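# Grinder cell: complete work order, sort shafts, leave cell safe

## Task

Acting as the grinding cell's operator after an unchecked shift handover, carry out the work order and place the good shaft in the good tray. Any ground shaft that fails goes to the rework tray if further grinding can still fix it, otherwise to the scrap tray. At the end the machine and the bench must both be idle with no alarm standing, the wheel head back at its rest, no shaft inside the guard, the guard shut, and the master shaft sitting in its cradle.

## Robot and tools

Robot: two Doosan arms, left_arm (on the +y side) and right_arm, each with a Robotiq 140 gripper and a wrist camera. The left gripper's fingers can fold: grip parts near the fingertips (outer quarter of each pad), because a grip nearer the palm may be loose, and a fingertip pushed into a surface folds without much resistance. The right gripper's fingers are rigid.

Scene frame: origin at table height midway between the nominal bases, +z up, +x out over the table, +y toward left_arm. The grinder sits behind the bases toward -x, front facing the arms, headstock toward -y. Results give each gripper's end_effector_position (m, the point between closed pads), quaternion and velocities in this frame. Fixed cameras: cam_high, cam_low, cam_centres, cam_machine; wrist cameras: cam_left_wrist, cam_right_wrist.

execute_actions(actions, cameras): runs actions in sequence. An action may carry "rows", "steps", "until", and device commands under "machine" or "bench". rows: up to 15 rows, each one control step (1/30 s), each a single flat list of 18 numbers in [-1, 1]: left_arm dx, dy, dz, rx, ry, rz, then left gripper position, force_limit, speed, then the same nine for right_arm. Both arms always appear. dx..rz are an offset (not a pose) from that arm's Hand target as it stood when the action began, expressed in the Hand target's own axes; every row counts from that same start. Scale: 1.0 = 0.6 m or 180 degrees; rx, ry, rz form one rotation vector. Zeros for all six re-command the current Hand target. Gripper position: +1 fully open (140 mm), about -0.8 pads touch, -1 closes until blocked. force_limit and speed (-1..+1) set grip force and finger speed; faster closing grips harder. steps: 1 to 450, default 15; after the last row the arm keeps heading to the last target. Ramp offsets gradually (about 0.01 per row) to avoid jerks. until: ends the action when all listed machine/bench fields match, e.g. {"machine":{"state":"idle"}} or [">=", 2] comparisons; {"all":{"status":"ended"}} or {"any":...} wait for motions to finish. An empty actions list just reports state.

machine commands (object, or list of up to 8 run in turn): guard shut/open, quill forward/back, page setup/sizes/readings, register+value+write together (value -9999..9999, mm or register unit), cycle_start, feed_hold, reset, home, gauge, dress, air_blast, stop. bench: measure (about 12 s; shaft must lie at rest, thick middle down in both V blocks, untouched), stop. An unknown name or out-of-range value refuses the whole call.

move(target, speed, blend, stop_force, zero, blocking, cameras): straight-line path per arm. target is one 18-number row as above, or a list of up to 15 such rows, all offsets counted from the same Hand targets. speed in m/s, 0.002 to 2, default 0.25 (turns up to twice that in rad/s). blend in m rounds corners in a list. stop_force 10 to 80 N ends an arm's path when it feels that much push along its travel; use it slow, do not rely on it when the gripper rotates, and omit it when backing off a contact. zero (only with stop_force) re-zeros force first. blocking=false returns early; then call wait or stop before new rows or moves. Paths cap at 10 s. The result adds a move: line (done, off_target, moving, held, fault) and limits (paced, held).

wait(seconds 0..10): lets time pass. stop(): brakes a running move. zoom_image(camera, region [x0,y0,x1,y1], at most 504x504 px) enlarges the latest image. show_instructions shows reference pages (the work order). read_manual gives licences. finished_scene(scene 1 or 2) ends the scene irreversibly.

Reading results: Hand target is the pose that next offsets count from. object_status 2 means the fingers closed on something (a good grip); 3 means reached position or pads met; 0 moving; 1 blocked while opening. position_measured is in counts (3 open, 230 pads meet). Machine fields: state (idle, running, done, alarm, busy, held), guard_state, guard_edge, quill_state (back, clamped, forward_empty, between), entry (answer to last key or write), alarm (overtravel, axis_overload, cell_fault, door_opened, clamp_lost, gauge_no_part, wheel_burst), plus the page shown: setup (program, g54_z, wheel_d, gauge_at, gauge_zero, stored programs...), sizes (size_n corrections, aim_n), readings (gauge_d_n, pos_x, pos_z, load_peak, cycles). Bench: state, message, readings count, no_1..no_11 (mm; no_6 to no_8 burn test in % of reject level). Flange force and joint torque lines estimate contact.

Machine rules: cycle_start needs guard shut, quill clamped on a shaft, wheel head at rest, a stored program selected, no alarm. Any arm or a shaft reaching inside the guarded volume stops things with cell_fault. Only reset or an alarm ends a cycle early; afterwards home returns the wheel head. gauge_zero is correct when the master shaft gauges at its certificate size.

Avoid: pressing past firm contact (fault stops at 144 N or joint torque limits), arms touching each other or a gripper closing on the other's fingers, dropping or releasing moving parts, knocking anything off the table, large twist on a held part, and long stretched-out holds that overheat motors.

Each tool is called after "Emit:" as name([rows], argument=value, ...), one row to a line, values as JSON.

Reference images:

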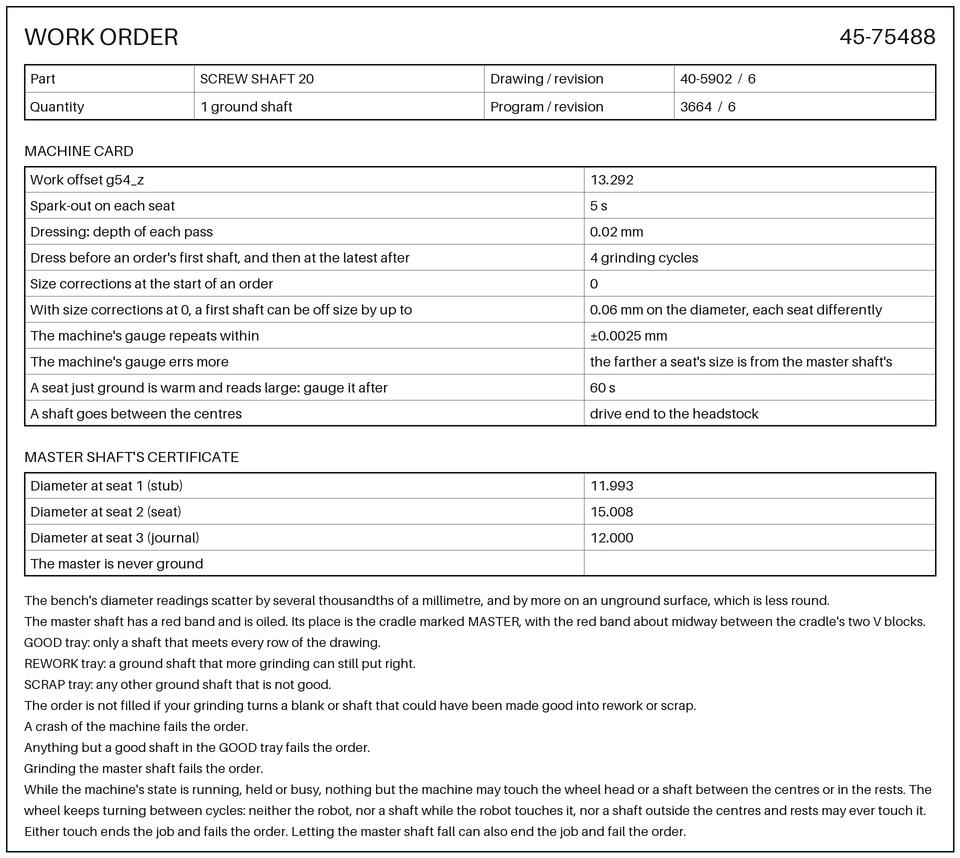

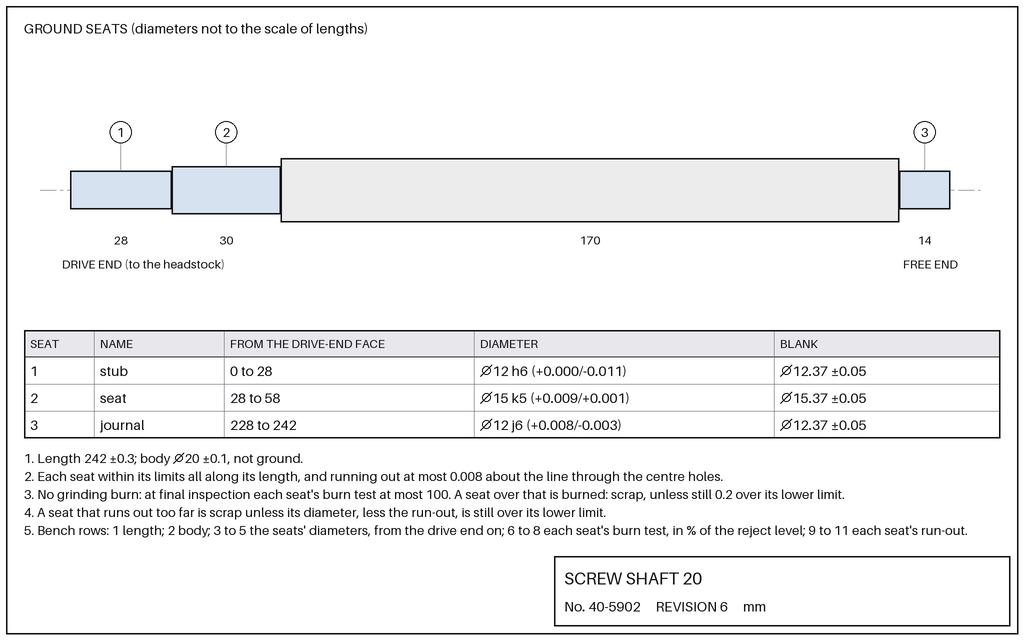

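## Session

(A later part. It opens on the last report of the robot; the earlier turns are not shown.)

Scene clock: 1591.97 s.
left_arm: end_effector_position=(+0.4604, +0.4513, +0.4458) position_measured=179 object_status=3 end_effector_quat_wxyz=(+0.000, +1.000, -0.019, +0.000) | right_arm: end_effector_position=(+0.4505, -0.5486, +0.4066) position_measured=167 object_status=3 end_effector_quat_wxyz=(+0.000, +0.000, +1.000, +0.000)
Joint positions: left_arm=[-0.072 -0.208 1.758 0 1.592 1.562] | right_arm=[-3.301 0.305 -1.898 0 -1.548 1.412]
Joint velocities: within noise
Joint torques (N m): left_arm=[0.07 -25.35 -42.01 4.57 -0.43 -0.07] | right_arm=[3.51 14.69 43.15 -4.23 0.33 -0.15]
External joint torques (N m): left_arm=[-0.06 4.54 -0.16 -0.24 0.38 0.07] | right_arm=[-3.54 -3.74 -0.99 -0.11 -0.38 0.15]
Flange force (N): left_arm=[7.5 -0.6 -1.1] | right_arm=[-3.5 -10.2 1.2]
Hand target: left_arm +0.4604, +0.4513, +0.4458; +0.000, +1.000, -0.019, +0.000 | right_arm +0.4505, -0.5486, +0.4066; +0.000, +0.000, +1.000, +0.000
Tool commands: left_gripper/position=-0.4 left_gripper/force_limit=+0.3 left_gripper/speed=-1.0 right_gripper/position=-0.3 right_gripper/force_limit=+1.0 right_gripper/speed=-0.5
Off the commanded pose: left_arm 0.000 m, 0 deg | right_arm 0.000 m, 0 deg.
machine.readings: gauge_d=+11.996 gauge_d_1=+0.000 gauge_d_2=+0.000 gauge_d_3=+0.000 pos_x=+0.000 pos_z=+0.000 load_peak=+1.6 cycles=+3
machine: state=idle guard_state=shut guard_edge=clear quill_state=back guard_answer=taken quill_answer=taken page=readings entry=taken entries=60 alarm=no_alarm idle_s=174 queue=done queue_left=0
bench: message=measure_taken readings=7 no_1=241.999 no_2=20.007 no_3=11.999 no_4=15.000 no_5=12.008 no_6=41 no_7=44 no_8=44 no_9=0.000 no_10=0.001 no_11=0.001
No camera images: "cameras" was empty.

Emit:
move([
  [0,0,0,0,0,0,-0.4,0.3,-1,-0.1,0.5,0.1,0,0,0,-0.3,0.3,-0.5],
  [0,0,0,0,0,0,-0.4,0.3,-1,-0.183,0.914,0.311,0,0,0,-0.3,0.3,-0.5],
], speed=0.3, blend=[0.05,0], cameras=["cam_right_wrist"])

Emit:
zoom_image(camera="cam_right_wrist", region=[360, 0, 600, 260])

Scene clock: 1599.13 s.
left_arm: end_effector_position=(+0.4604, +0.4513, +0.4458) position_measured=179 object_status=3 end_effector_quat_wxyz=(+0.000, +1.000, -0.019, +0.000) | right_arm: end_effector_position=(+0.5599, -0.0001, +0.2202) position_measured=167 object_status=3 end_effector_quat_wxyz=(+0.000, +0.000, +1.000, +0.000)
Joint positions: left_arm=[-0.072 -0.208 1.758 0 1.592 1.562] | right_arm=[-2.323 -0.224 -1.735 0 -1.182 2.391]
Joint velocities: within noise
Joint torques (N m): left_arm=[-0.21 -25.35 -41.67 4.5 -0.48 -0.08] | right_arm=[4.54 67.57 39.89 -3.85 0.33 -0.15]
External joint torques (N m): left_arm=[0.09 4.85 -0.49 -0.18 0.42 0.08] | right_arm=[-4.6 -5.53 -0.99 -0.12 -0.37 0.15]
Flange force (N): left_arm=[8.4 -1.0 -1.8] | right_arm=[-9.7 0.0 3.9]
Hand target: left_arm +0.4604, +0.4513, +0.4458; +0.000, +1.000, -0.019, +0.000 | right_arm +0.5599, -0.0001, +0.2201; +0.000, +0.000, +1.000, +0.000
Off the commanded pose: left_arm 0.000 m, 0 deg | right_arm 0.000 m, 0 deg.
machine.readings: gauge_d=+11.996 gauge_d_1=+0.000 gauge_d_2=+0.000 gauge_d_3=+0.000 pos_x=+0.000 pos_z=+0.000 load_peak=+1.6 cycles=+3
machine: state=idle guard_state=shut guard_edge=clear quill_state=back guard_answer=taken quill_answer=taken page=readings entry=taken entries=60 alarm=no_alarm idle_s=181 queue=done queue_left=0
bench: message=measure_taken readings=7 no_1=241.999 no_2=20.007 no_3=11.999 no_4=15.000 no_5=12.008 no_6=41 no_7=44 no_8=44 no_9=0.000 no_10=0.001 no_11=0.001
move: done
camera_calibration:
cam_right_wrist: T_world_to_cam=[[0.0200245, 0.99963, 0.018405, -0.00862192], [0.934003, -0.0252712, 0.356369, -0.596029], [0.356702, 0.0100542, -0.934164, 0.150657], [0, 0, 0, 1]] pos_world=[0.503126, -0.00795839, 0.353303]
Images, in order (width x height): cam_right_wrist 896x504.

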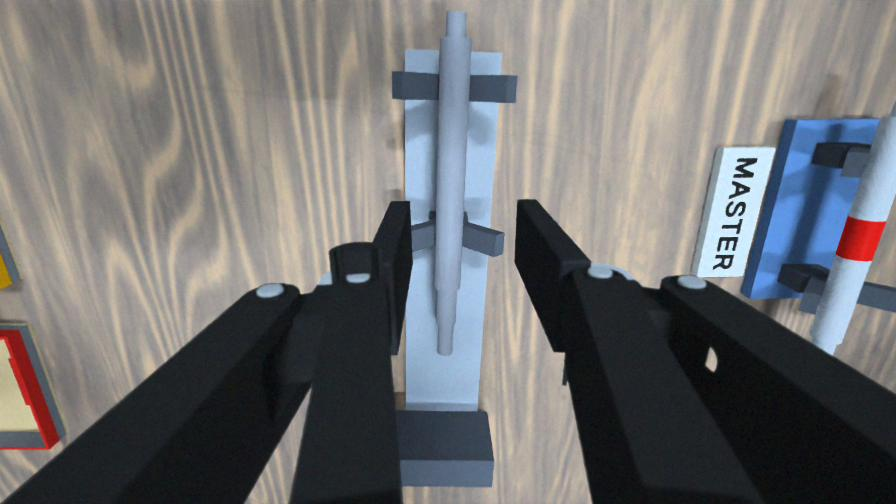

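Scaled by 1.938 from the camera's 896x504 image, which has a finer 1280x720 frame.

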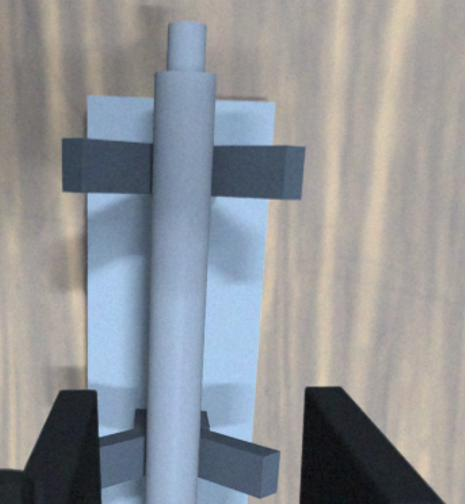

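Emit:
move(target=[0,0,0,0,0,0,-0.4,0.3,-1,-0.001,-0.0015,0.18,0,0,0.0139,-0.3,0.3,-0.5], speed=0.12, cameras=["cam_right_wrist","cam_low"])

Emit:
zoom_image(camera="cam_right_wrist", region=[360, 0, 600, 260])

Emit:
zoom_image(camera="cam_low", region=[400, 180, 560, 300])

Scene clock: 1609.23 s.
left_arm: end_effector_position=(+0.4604, +0.4513, +0.4458) position_measured=179 object_status=3 end_effector_quat_wxyz=(+0.000, +1.000, -0.019, +0.000) | right_arm: end_effector_position=(+0.5606, -0.0009, +0.1122) position_measured=167 object_status=3 end_effector_quat_wxyz=(+0.000, +0.021, +1.000, +0.000)
Joint positions: left_arm=[-0.072 -0.208 1.758 0 1.592 1.562] | right_arm=[-2.324 -0.307 -1.844 0 -0.99 2.433]
Joint velocities: within noise
Joint torques (N m): left_arm=[0.06 -25.07 -41.77 4.53 -0.46 0] | right_arm=[3.65 72.62 36.38 -3.51 0.26 -0.16]
External joint torques (N m): left_arm=[0 4.24 -0.42 -0.2 0.41 0] | right_arm=[-3.41 -6.04 -1.11 -0.08 -0.29 0.16]
Flange force (N): left_arm=[7.3 -0.5 -1.6] | right_arm=[-8.2 1.4 6.0]
Hand target: left_arm +0.4604, +0.4513, +0.4458; +0.000, +1.000, -0.019, +0.000 | right_arm +0.5606, -0.0009, +0.1121; +0.000, +0.021, +1.000, +0.000
Off the commanded pose: left_arm 0.000 m, 0 deg | right_arm 0.000 m, 0 deg.
machine.readings: gauge_d=+11.996 gauge_d_1=+0.000 gauge_d_2=+0.000 gauge_d_3=+0.000 pos_x=+0.000 pos_z=+0.000 load_peak=+1.6 cycles=+3
machine: state=idle guard_state=shut guard_edge=clear quill_state=back guard_answer=taken quill_answer=taken page=readings entry=taken entries=60 alarm=no_alarm idle_s=191 queue=done queue_left=0
bench: message=measure_taken readings=7 no_1=241.999 no_2=20.007 no_3=11.999 no_4=15.000 no_5=12.008 no_6=41 no_7=44 no_8=44 no_9=0.000 no_10=0.001 no_11=0.001
move: done
camera_calibration:
cam_right_wrist: T_world_to_cam=[[0.0636692, 0.997801, 0.0184011, -0.0302924], [0.932049, -0.0660436, 0.356262, -0.557051], [0.356694, -0.0055322, -0.934205, 0.0495506], [0, 0, 0, 1]] pos_world=[0.503453, -0.00628969, 0.245304]
Images, in order (width x height): cam_low 896x504, cam_right_wrist 896x504.

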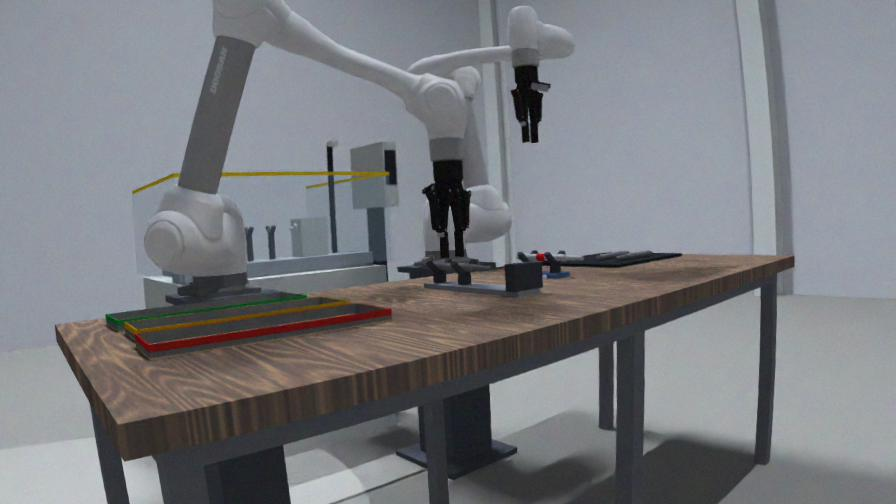

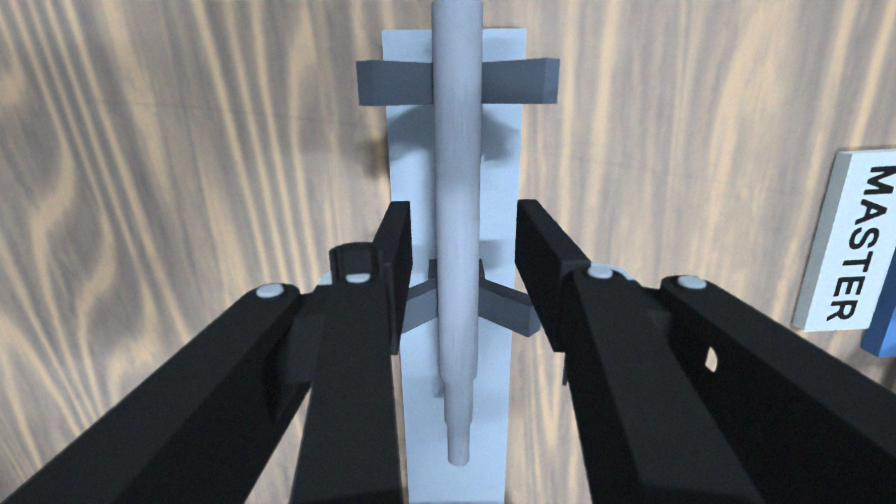

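Scaled by 1.938 from the camera's 896x504 image, which has a finer 1280x720 frame.

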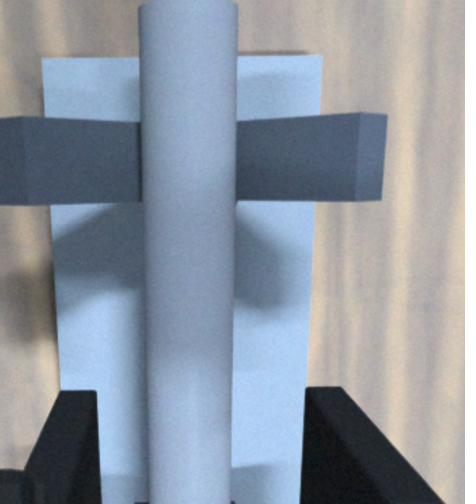

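Scaled by 3.150 from the camera's 896x504 image, which has a finer 1280x720 frame.

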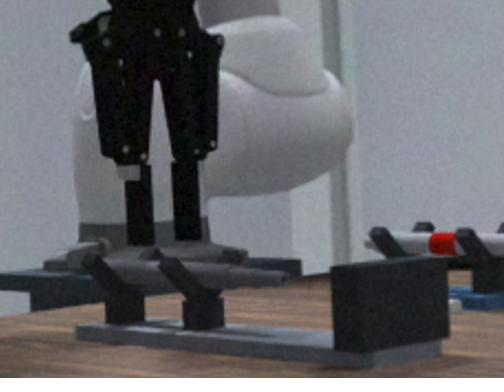

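Emit:
move(target=[0,0,0,0,0,0,-0.4,0.3,-1,0,-0.0022,0.0518,0,0,0,-0.3,0.3,-0.5], speed=0.05, cameras=[])

Emit:
execute_actions([
  {"rows":[[0,0,0,0,0,0,-0.4,0.3,-1,0,0,0,0,0,0,-1,0,-1]],"steps":75},
], cameras=["cam_right_wrist","cam_low"])

Emit:
zoom_image(camera="cam_low", region=[400, 180, 560, 300])

Scene clock: 1618.87 s.
left_arm: end_effector_position=(+0.4604, +0.4513, +0.4458) position_measured=179 object_status=3 end_effector_quat_wxyz=(+0.000, +1.000, -0.019, +0.000) | right_arm: end_effector_position=(+0.5605, -0.0023, +0.0811) position_measured=167 object_status=3 end_effector_quat_wxyz=(+0.000, +0.021, +1.000, +0.000)
Joint positions: left_arm=[-0.072 -0.208 1.758 0 1.592 1.562] | right_arm=[-2.326 -0.336 -1.871 0 -0.935 2.431]
Joint velocities: within noise
Joint torques (N m): left_arm=[0.12 -25.54 -41.77 4.57 -0.46 0.02] | right_arm=[3.77 74.44 34.77 -3.38 0.3 -0.17]
External joint torques (N m): left_arm=[-0.17 5.02 -0.38 -0.25 0.41 -0.02] | right_arm=[-3.87 -6.36 -0.94 -0.07 -0.33 0.17]
Flange force (N): left_arm=[8.6 -0.2 -1.6] | right_arm=[-9.1 1.4 6.5]
Hand target: left_arm +0.4604, +0.4513, +0.4458; +0.000, +1.000, -0.019, +0.000 | right_arm +0.5605, -0.0023, +0.0810; +0.000, +0.021, +1.000, +0.000
Off the commanded pose: left_arm 0.000 m, 0 deg | right_arm 0.000 m, 0 deg.
machine.readings: gauge_d=+11.996 gauge_d_1=+0.000 gauge_d_2=+0.000 gauge_d_3=+0.000 pos_x=+0.000 pos_z=+0.000 load_peak=+1.6 cycles=+3
machine: state=idle guard_state=shut guard_edge=clear quill_state=back guard_answer=taken quill_answer=taken page=readings entry=taken entries=60 alarm=no_alarm idle_s=200 queue=done queue_left=0
bench: message=measure_taken readings=7 no_1=241.999 no_2=20.007 no_3=11.999 no_4=15.000 no_5=12.008 no_6=41 no_7=44 no_8=44 no_9=0.000 no_10=0.001 no_11=0.001
move: done
No camera images: "cameras" was empty.

Scene clock: 1621.57 s.
left_arm: end_effector_position=(+0.4604, +0.4513, +0.4458) position_measured=179 object_status=3 end_effector_quat_wxyz=(+0.000, +1.000, -0.019, +0.000) | right_arm: end_effector_position=(+0.5605, -0.0023, +0.0810) position_measured=203 object_status=2 end_effector_quat_wxyz=(+0.000, +0.021, +1.000, +0.000)
Joint positions: left_arm=[-0.072 -0.208 1.758 0 1.592 1.562] | right_arm=[-2.326 -0.336 -1.871 0 -0.935 2.431]
Joint velocities: within noise
Joint torques (N m): left_arm=[-0.06 -24.78 -42.08 4.56 -0.38 0.06] | right_arm=[5.64 63.7 32.57 -2.52 3.29 -0.13]
External joint torques (N m): left_arm=[0.11 3.68 -0.21 -0.22 0.33 -0.06] | right_arm=[-5.53 4.24 1.18 -0.91 -3.33 0.13]
Flange force (N): left_arm=[6.2 -0.6 -1.1] | right_arm=[-5.3 -6.4 -11.0]
Hand target: left_arm +0.4604, +0.4513, +0.4458; +0.000, +1.000, -0.019, +0.000 | right_arm +0.5605, -0.0023, +0.0810; +0.000, +0.021, +1.000, +0.000
Off the commanded pose: left_arm 0.000 m, 0 deg | right_arm 0.000 m, 0 deg.
machine.readings: gauge_d=+11.996 gauge_d_1=+0.000 gauge_d_2=+0.000 gauge_d_3=+0.000 pos_x=+0.000 pos_z=+0.000 load_peak=+1.6 cycles=+3
machine: state=idle guard_state=shut guard_edge=clear quill_state=back guard_answer=taken quill_answer=taken page=readings entry=taken entries=60 alarm=no_alarm idle_s=203 queue=done queue_left=0
bench: message=measure_taken readings=7 no_1=241.999 no_2=20.007 no_3=11.999 no_4=15.000 no_5=12.008 no_6=41 no_7=44 no_8=44 no_9=0.000 no_10=0.001 no_11=0.001
camera_calibration:
cam_right_wrist: T_world_to_cam=[[0.0635759, 0.997808, 0.0183661, -0.0282684], [0.932056, -0.065944, 0.356264, -0.546066], [0.356694, -0.00553151, -0.934205, 0.0204889], [0, 0, 0, 1]] pos_world=[0.503453, -0.00769001, 0.214204]
Images, in order (width x height): cam_low 896x504, cam_right_wrist 896x504.

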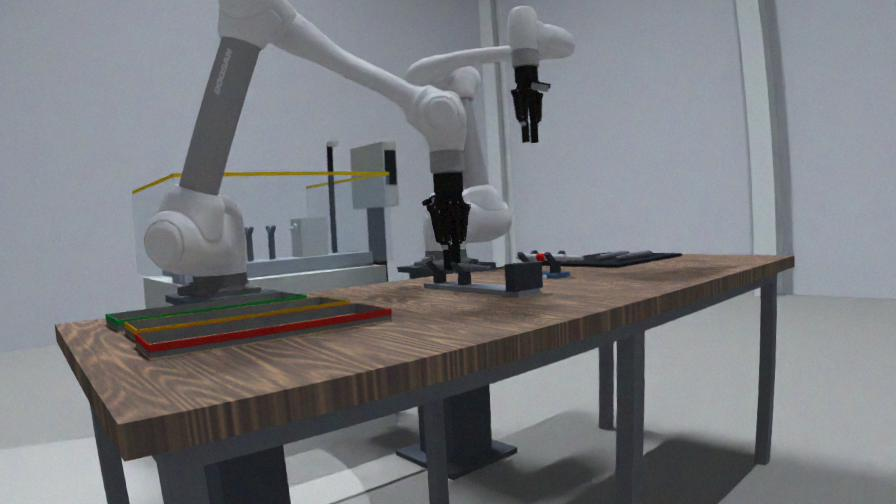

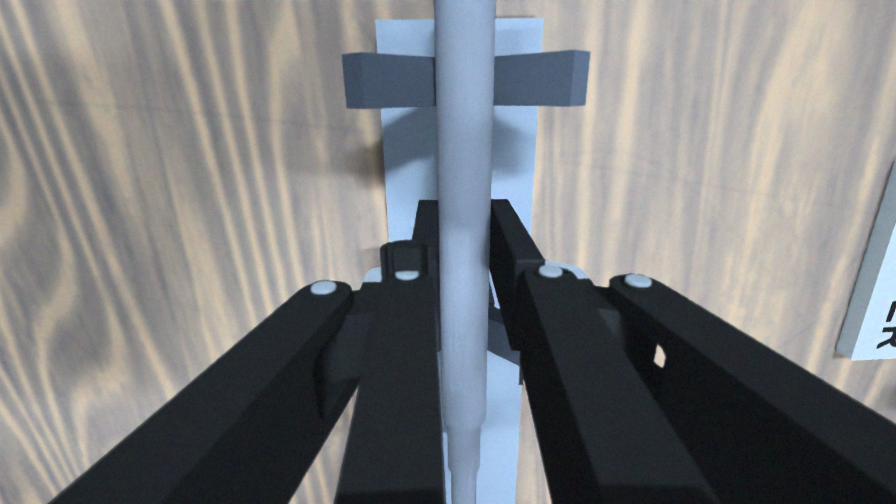

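Scaled by 3.150 from the camera's 896x504 image, which has a finer 1280x720 frame.

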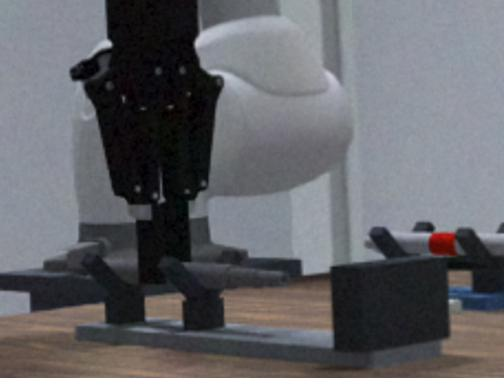

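Emit:
move([
  [0,0,0,0,0,0,-0.4,0.3,-1,0,0,-0.417,0,0,0,-1,0,-1],
  [0,0,0,0,0,0,-0.4,0.3,-1,0.0754,-0.587,-0.45,0,0,0.25,-1,0,-1],
], speed=[0.15,0.3], blend=[0.03,0], cameras=["cam_right_wrist"])

Scene clock: 1637.40 s.
left_arm: end_effector_position=(+0.4604, +0.4513, +0.4458) position_measured=179 object_status=3 end_effector_quat_wxyz=(+0.000, +1.000, -0.019, +0.000) | right_arm: end_effector_position=(+0.5001, -0.3522, +0.3509) position_measured=203 object_status=2 end_effector_quat_wxyz=(+0.000, +0.402, +0.916, +0.000)
Joint positions: left_arm=[-0.072 -0.208 1.758 0 1.592 1.562] | right_arm=[-2.816 0.21 -1.93 0 -1.421 2.726]
Joint velocities: within noise
Joint torques (N m): left_arm=[0.1 -25.25 -42.03 4.53 -0.29 -0.08] | right_arm=[3.8 26.14 45.45 -4.24 0.32 -0.15]
External joint torques (N m): left_arm=[-0.11 4.52 -0.15 -0.2 0.24 0.08] | right_arm=[-3.85 -6.21 -3.93 0.01 -0.34 0.15]
Flange force (N): left_arm=[7.5 -0.5 -0.9] | right_arm=[-10.5 1.2 7.3]
Hand target: left_arm +0.4604, +0.4513, +0.4458; +0.000, +1.000, -0.019, +0.000 | right_arm +0.5001, -0.3522, +0.3510; +0.000, +0.402, +0.915, +0.000
Off the commanded pose: left_arm 0.000 m, 0 deg | right_arm 0.000 m, 0 deg.
machine.readings: gauge_d=+11.996 gauge_d_1=+0.000 gauge_d_2=+0.000 gauge_d_3=+0.000 pos_x=+0.000 pos_z=+0.000 load_peak=+1.6 cycles=+3
machine: state=idle guard_state=shut guard_edge=clear quill_state=back guard_answer=taken quill_answer=taken page=readings entry=taken entries=60 alarm=no_alarm idle_s=219 queue=done queue_left=0
bench: message=measure_taken readings=7 no_1=241.999 no_2=20.007 no_3=11.999 no_4=15.000 no_5=12.008 no_6=41 no_7=44 no_8=44 no_9=0.000 no_10=0.001 no_11=0.001
move: done
camera_calibration:
cam_right_wrist: T_world_to_cam=[[0.750469, 0.660642, 0.0186395, -0.142673], [0.612448, -0.705769, 0.356086, -0.674444], [0.248401, -0.255816, -0.934267, 0.258261], [0, 0, 0, 1]] pos_world=[0.455982, -0.315678, 0.484104]
Images, in order (width x height): cam_right_wrist 896x504.

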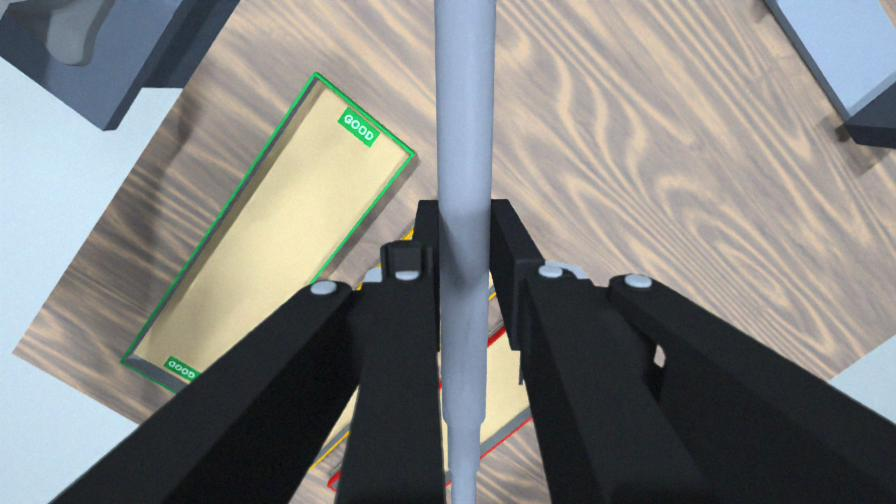

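Emit:
move(target=[0,0,0,0,0,0,-0.4,0.3,-1,-0.2204,-0.3692,0.2,0,0,0.2272,-1,0,-1], speed=0.3, cameras=["cam_right_wrist","cam_high"])

Scene clock: 1643.23 s.
left_arm: end_effector_position=(+0.4604, +0.4513, +0.4458) position_measured=179 object_status=3 end_effector_quat_wxyz=(+0.000, +1.000, -0.019, +0.000) | right_arm: end_effector_position=(+0.4264, -0.5994, +0.2309) position_measured=203 object_status=2 end_effector_quat_wxyz=(+0.000, +0.697, +0.717, +0.000)
Joint positions: left_arm=[-0.072 -0.208 1.758 0 1.592 1.562] | right_arm=[-3.45 0.257 -2.186 0 -1.212 2.805]
Joint velocities: within noise
Joint torques (N m): left_arm=[-0.14 -25.41 -42.14 4.62 -0.43 -0.08] | right_arm=[4.46 18.57 43.05 -4.01 0.33 -0.17]
External joint torques (N m): left_arm=[0.1 4.86 -0.04 -0.3 0.37 0.08] | right_arm=[-4.56 -5.5 -3.76 0.01 -0.35 0.17]
Flange force (N): left_arm=[7.9 -1.0 -0.9] | right_arm=[-13.4 0.7 8.4]
Hand target: left_arm +0.4604, +0.4513, +0.4458; +0.000, +1.000, -0.019, +0.000 | right_arm +0.4265, -0.5994, +0.2309; +0.000, +0.697, +0.717, +0.000
Off the commanded pose: left_arm 0.000 m, 0 deg | right_arm 0.000 m, 0 deg.
machine.readings: gauge_d=+11.996 gauge_d_1=+0.000 gauge_d_2=+0.000 gauge_d_3=+0.000 pos_x=+0.000 pos_z=+0.000 load_peak=+1.6 cycles=+3
machine: state=idle guard_state=shut guard_edge=clear quill_state=back guard_answer=taken quill_answer=taken page=readings entry=taken entries=60 alarm=no_alarm idle_s=224 queue=done queue_left=0
bench: message=measure_taken readings=7 no_1=241.999 no_2=20.007 no_3=11.999 no_4=15.000 no_5=12.008 no_6=41 no_7=44 no_8=44 no_9=0.000 no_10=0.001 no_11=0.001
move: done
camera_calibration:
cam_right_wrist: T_world_to_cam=[[0.999791, 0.00806775, 0.0187977, -0.419309], [0.000853531, -0.934592, 0.35572, -0.637278], [0.020438, -0.355629, -0.934404, 0.138625], [0, 0, 0, 1]] pos_world=[0.416932, -0.542913, 0.364106]
Images, in order (width x height): cam_high 896x504, cam_right_wrist 896x504.

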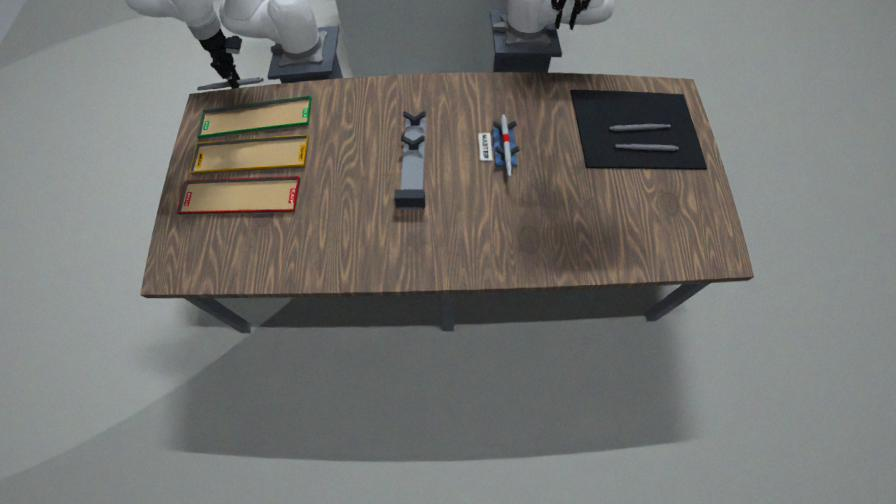

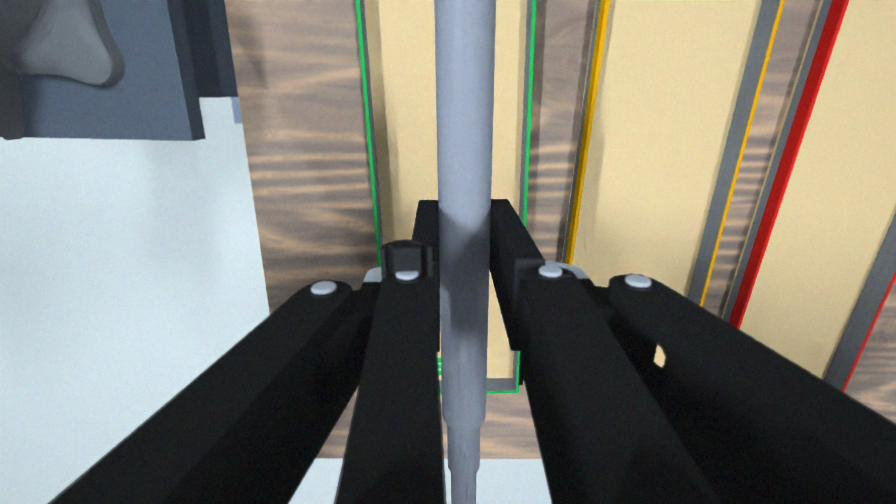

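Emit:
move(target=[0,0,0,0,0,0,-0.4,0.3,-1,0,0,0.26,0,0,0,-1,0,-1], speed=0.1, cameras=["cam_right_wrist","cam_low"])

Emit:
move(target=[0,0,0,0,0,0,-0.4,0.3,-1,0,0,0.08,0,0,0,-1,0,-1], speed=0.008, stop_force=10, cameras=["cam_right_wrist","cam_low"])

Scene clock: 1656.47 s.
left_arm: end_effector_position=(+0.4604, +0.4513, +0.4458) position_measured=179 object_status=3 end_effector_quat_wxyz=(+0.000, +1.000, -0.019, +0.000) | right_arm: end_effector_position=(+0.4266, -0.5994, +0.0749) position_measured=203 object_status=2 end_effector_quat_wxyz=(+0.000, +0.697, +0.717, +0.000)
Joint positions: left_arm=[-0.072 -0.208 1.758 0 1.592 1.562] | right_arm=[-3.45 0.085 -2.38 0 -0.846 2.805]
Joint velocities: within noise
Joint torques (N m): left_arm=[-0.16 -25.61 -41.88 4.51 -0.49 0] | right_arm=[4.05 28.73 34.64 -3.13 0.33 -0.19]
External joint torques (N m): left_arm=[0.3 4.04 -0.51 -0.16 0.45 0] | right_arm=[-4 -6.03 -3.06 -0.07 -0.34 0.19]
Flange force (N): left_arm=[7.1 -1.2 -1.9] | right_arm=[-12.2 1.8 11.6]
Hand target: left_arm +0.4604, +0.4513, +0.4458; +0.000, +1.000, -0.019, +0.000 | right_arm +0.4265, -0.5994, +0.0749; +0.000, +0.697, +0.717, +0.000
Off the commanded pose: left_arm 0.000 m, 0 deg | right_arm 0.000 m, 0 deg.
machine.readings: gauge_d=+11.996 gauge_d_1=+0.000 gauge_d_2=+0.000 gauge_d_3=+0.000 pos_x=+0.000 pos_z=+0.000 load_peak=+1.6 cycles=+3
machine: state=idle guard_state=shut guard_edge=clear quill_state=back guard_answer=taken quill_answer=taken page=readings entry=taken entries=60 alarm=no_alarm idle_s=237 queue=done queue_left=0
bench: message=measure_taken readings=7 no_1=241.999 no_2=20.007 no_3=11.999 no_4=15.000 no_5=12.008 no_6=41 no_7=44 no_8=44 no_9=0.000 no_10=0.001 no_11=0.001
move: done
camera_calibration:
cam_right_wrist: T_world_to_cam=[[0.999791, 0.00797581, 0.0188319, -0.416534], [0.000755443, -0.934593, 0.355718, -0.581745], [0.0204373, -0.355629, -0.934404, -0.00714348], [0, 0, 0, 1]] pos_world=[0.417032, -0.542913, 0.208106]
Images, in order (width x height): cam_low 896x504, cam_right_wrist 896x504.

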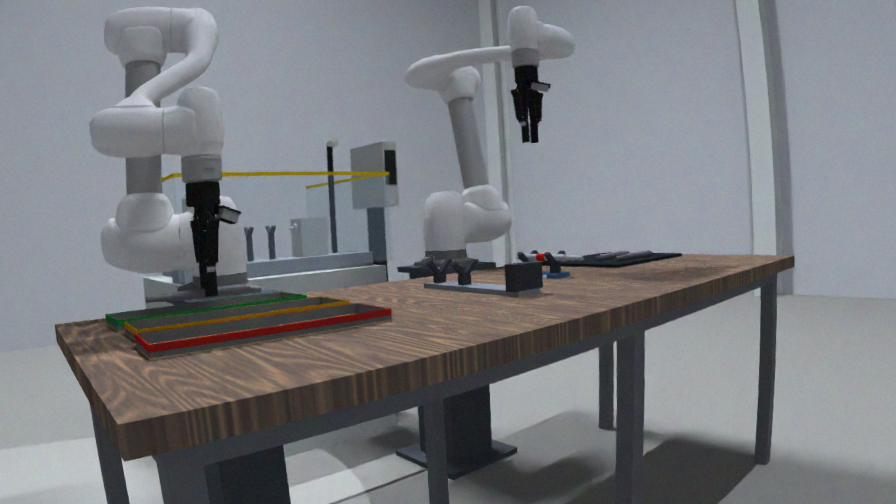

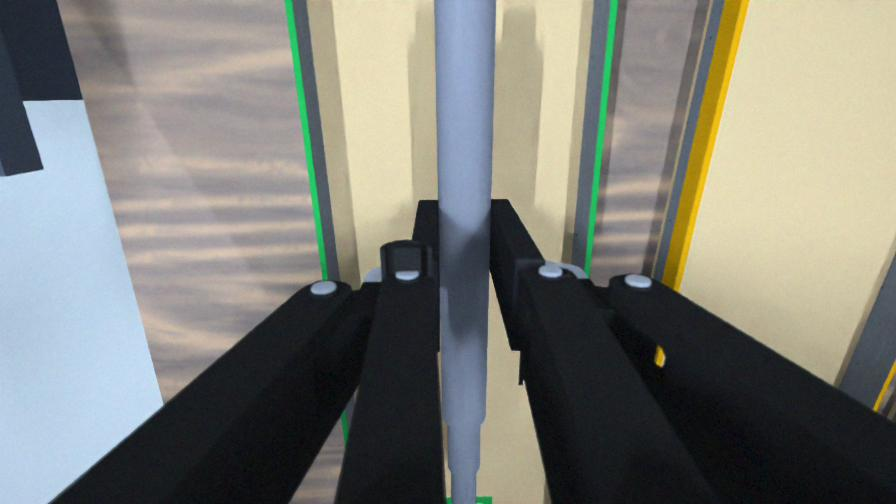

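Scene clock: 1661.70 s.
left_arm: end_effector_position=(+0.4604, +0.4513, +0.4458) position_measured=179 object_status=3 end_effector_quat_wxyz=(+0.000, +1.000, -0.019, +0.000) | right_arm: end_effector_position=(+0.4266, -0.5994, +0.0379) position_measured=203 object_status=2 end_effector_quat_wxyz=(+0.000, +0.697, +0.717, +0.000)
Joint positions: left_arm=[-0.072 -0.208 1.758 0 1.592 1.562] | right_arm=[-3.45 0.023 -2.416 0 -0.749 2.805]
Joint velocities: within noise
Joint torques (N m): left_arm=[-0.11 -25.8 -41.95 4.57 -0.45 0.06] | right_arm=[3.91 19.81 22.25 -2.85 2.69 -0.15]
External joint torques (N m): left_arm=[0.08 5.15 -0.23 -0.24 0.4 -0.06] | right_arm=[-3.88 6.38 6.35 -0.05 -2.71 0.15]
Flange force (N): left_arm=[8.6 -0.7 -1.3] | right_arm=[-9.4 -3.9 -24.5]
Hand target: left_arm +0.4604, +0.4513, +0.4458; +0.000, +1.000, -0.019, +0.000 | right_arm +0.4266, -0.5994, +0.0379; +0.000, +0.697, +0.717, +0.000 (not the last commanded pose)
Off the commanded pose: left_arm 0.000 m, 0 deg | right_arm 0.011 m, 0 deg.
machine.readings: gauge_d=+11.996 gauge_d_1=+0.000 gauge_d_2=+0.000 gauge_d_3=+0.000 pos_x=+0.000 pos_z=+0.000 load_peak=+1.6 cycles=+3
machine: state=idle guard_state=shut guard_edge=clear quill_state=back guard_answer=taken quill_answer=taken page=readings entry=taken entries=60 alarm=no_alarm idle_s=243 queue=done queue_left=0
bench: message=measure_taken readings=7 no_1=241.999 no_2=20.007 no_3=11.999 no_4=15.000 no_5=12.008 no_6=41 no_7=44 no_8=44 no_9=0.000 no_10=0.001 no_11=0.001
move: contact (right_arm)
camera_calibration:
cam_right_wrist: T_world_to_cam=[[0.999791, 0.00797581, 0.0188319, -0.415936], [0.000755443, -0.934593, 0.355718, -0.568677], [0.0204373, -0.355629, -0.934404, -0.041754], [0, 0, 0, 1]] pos_world=[0.417132, -0.543013, 0.171106]
Images, in order (width x height): cam_low 896x504, cam_right_wrist 896x504.

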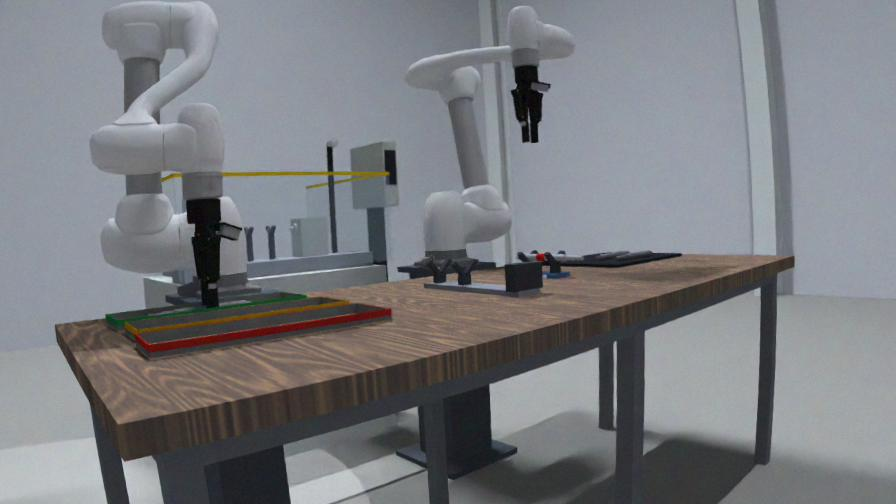

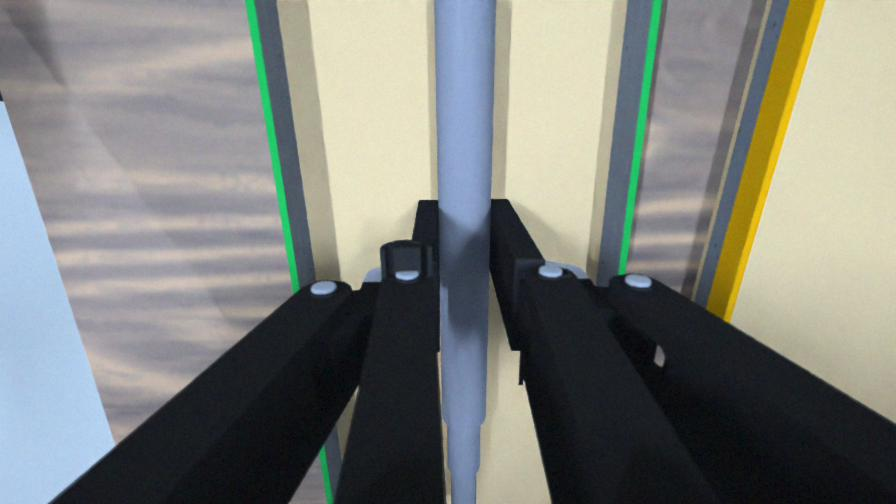

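Emit:
execute_actions([
  {"rows":[[0,0,0,0,0,0,-0.4,0.3,-1,0,0,0,0,0,0,-0.4,0,-1]],"steps":45},
], cameras=[])

Emit:
move(target=[0,0,0,0,0,0,-0.4,0.3,-1,0,0,-0.4,0,0,0,-0.4,0,-1], speed=0.15, cameras=["cam_right_wrist","cam_high"])

Emit:
zoom_image(camera="cam_high", region=[170, 80, 530, 220])

Scene clock: 1670.80 s.
left_arm: end_effector_position=(+0.4604, +0.4513, +0.4458) position_measured=179 object_status=3 end_effector_quat_wxyz=(+0.000, +1.000, -0.019, +0.000) | right_arm: end_effector_position=(+0.4266, -0.5994, +0.0379) position_measured=179 object_status=3 end_effector_quat_wxyz=(+0.000, +0.697, +0.717, +0.000)
Joint positions: left_arm=[-0.072 -0.208 1.758 0 1.592 1.562] | right_arm=[-3.45 0.023 -2.416 0 -0.749 2.805]
Joint velocities: within noise
Joint torques (N m): left_arm=[-0.08 -24.55 -41.88 4.54 -0.38 0.02] | right_arm=[3.85 30.62 29.31 -2.89 0.33 -0.15]
External joint torques (N m): left_arm=[-0.02 4.29 -0.2 -0.22 0.32 -0.02] | right_arm=[-3.75 -4.45 -0.55 -0.03 -0.34 0.15]
Flange force (N): left_arm=[7.2 -0.4 -1.1] | right_arm=[-12.0 2.6 7.5]
Hand target: left_arm +0.4604, +0.4513, +0.4458; +0.000, +1.000, -0.019, +0.000 | right_arm +0.4266, -0.5994, +0.0379; +0.000, +0.697, +0.717, +0.000
Off the commanded pose: left_arm 0.000 m, 0 deg | right_arm 0.000 m, 0 deg.
machine.readings: gauge_d=+11.996 gauge_d_1=+0.000 gauge_d_2=+0.000 gauge_d_3=+0.000 pos_x=+0.000 pos_z=+0.000 load_peak=+1.6 cycles=+3
machine: state=idle guard_state=shut guard_edge=clear quill_state=back guard_answer=taken quill_answer=taken page=readings entry=taken entries=60 alarm=no_alarm idle_s=252 queue=done queue_left=0
bench: message=measure_taken readings=7 no_1=241.999 no_2=20.007 no_3=11.999 no_4=15.000 no_5=12.008 no_6=41 no_7=44 no_8=44 no_9=0.000 no_10=0.001 no_11=0.001
No camera images: "cameras" was empty.

Scene clock: 1672.77 s.
left_arm: end_effector_position=(+0.4604, +0.4513, +0.4458) position_measured=179 object_status=3 end_effector_quat_wxyz=(+0.000, +1.000, -0.019, +0.000) | right_arm: end_effector_position=(+0.4264, -0.5995, +0.2779) position_measured=179 object_status=3 end_effector_quat_wxyz=(+0.000, +0.697, +0.717, +0.000)
Joint positions: left_arm=[-0.072 -0.208 1.758 0 1.592 1.562] | right_arm=[-3.451 0.284 -2.117 0 -1.309 2.805]
Joint velocities: within noise
Joint torques (N m): left_arm=[-0.28 -25.35 -41.86 4.54 -0.36 -0.08] | right_arm=[3.47 15.11 41.33 -4.02 0.33 -0.17]
External joint torques (N m): left_arm=[0.23 4.9 -0.27 -0.22 0.3 0.08] | right_arm=[-3.43 -3.58 -0.61 -0.11 -0.35 0.17]
Flange force (N): left_arm=[8.3 -1.3 -1.2] | right_arm=[-10.7 2.1 2.0]
Hand target: left_arm +0.4604, +0.4513, +0.4458; +0.000, +1.000, -0.019, +0.000 | right_arm +0.4265, -0.5995, +0.2779; +0.000, +0.697, +0.717, +0.000
Off the commanded pose: left_arm 0.000 m, 0 deg | right_arm 0.000 m, 0 deg.
machine.readings: gauge_d=+11.996 gauge_d_1=+0.000 gauge_d_2=+0.000 gauge_d_3=+0.000 pos_x=+0.000 pos_z=+0.000 load_peak=+1.6 cycles=+3
machine: state=idle guard_state=shut guard_edge=clear quill_state=back guard_answer=taken quill_answer=taken page=readings entry=taken entries=60 alarm=no_alarm idle_s=254 queue=done queue_left=0
bench: message=measure_taken readings=7 no_1=241.999 no_2=20.007 no_3=11.999 no_4=15.000 no_5=12.008 no_6=41 no_7=44 no_8=44 no_9=0.000 no_10=0.001 no_11=0.001
move: done
camera_calibration:
cam_right_wrist: T_world_to_cam=[[0.999793, 0.00794092, 0.0187383, -0.420236], [0.00075615, -0.934593, 0.355717, -0.654014], [0.0203374, -0.35563, -0.934406, 0.182456], [0, 0, 0, 1]] pos_world=[0.416933, -0.543013, 0.411006]
Images, in order (width x height): cam_high 896x504, cam_right_wrist 896x504.

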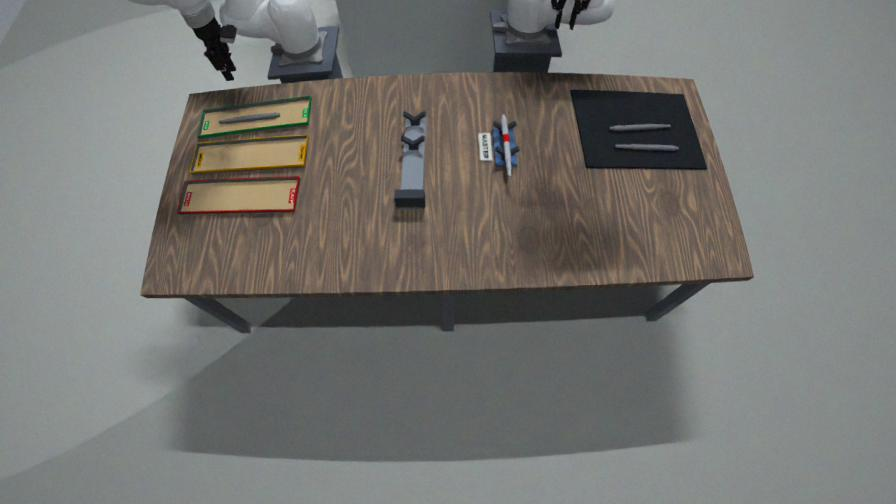

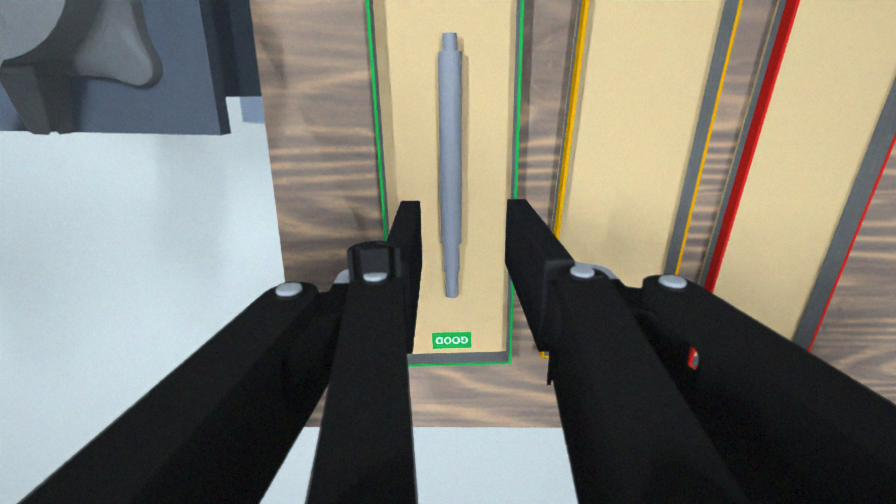

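Scaled by 1.400 from the camera's 896x504 image, which has a finer 1280x720 frame.

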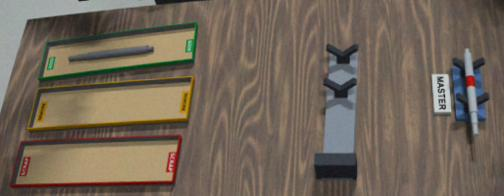

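Emit:
finished_scene(scene=1)

The scene is finished: the task was done.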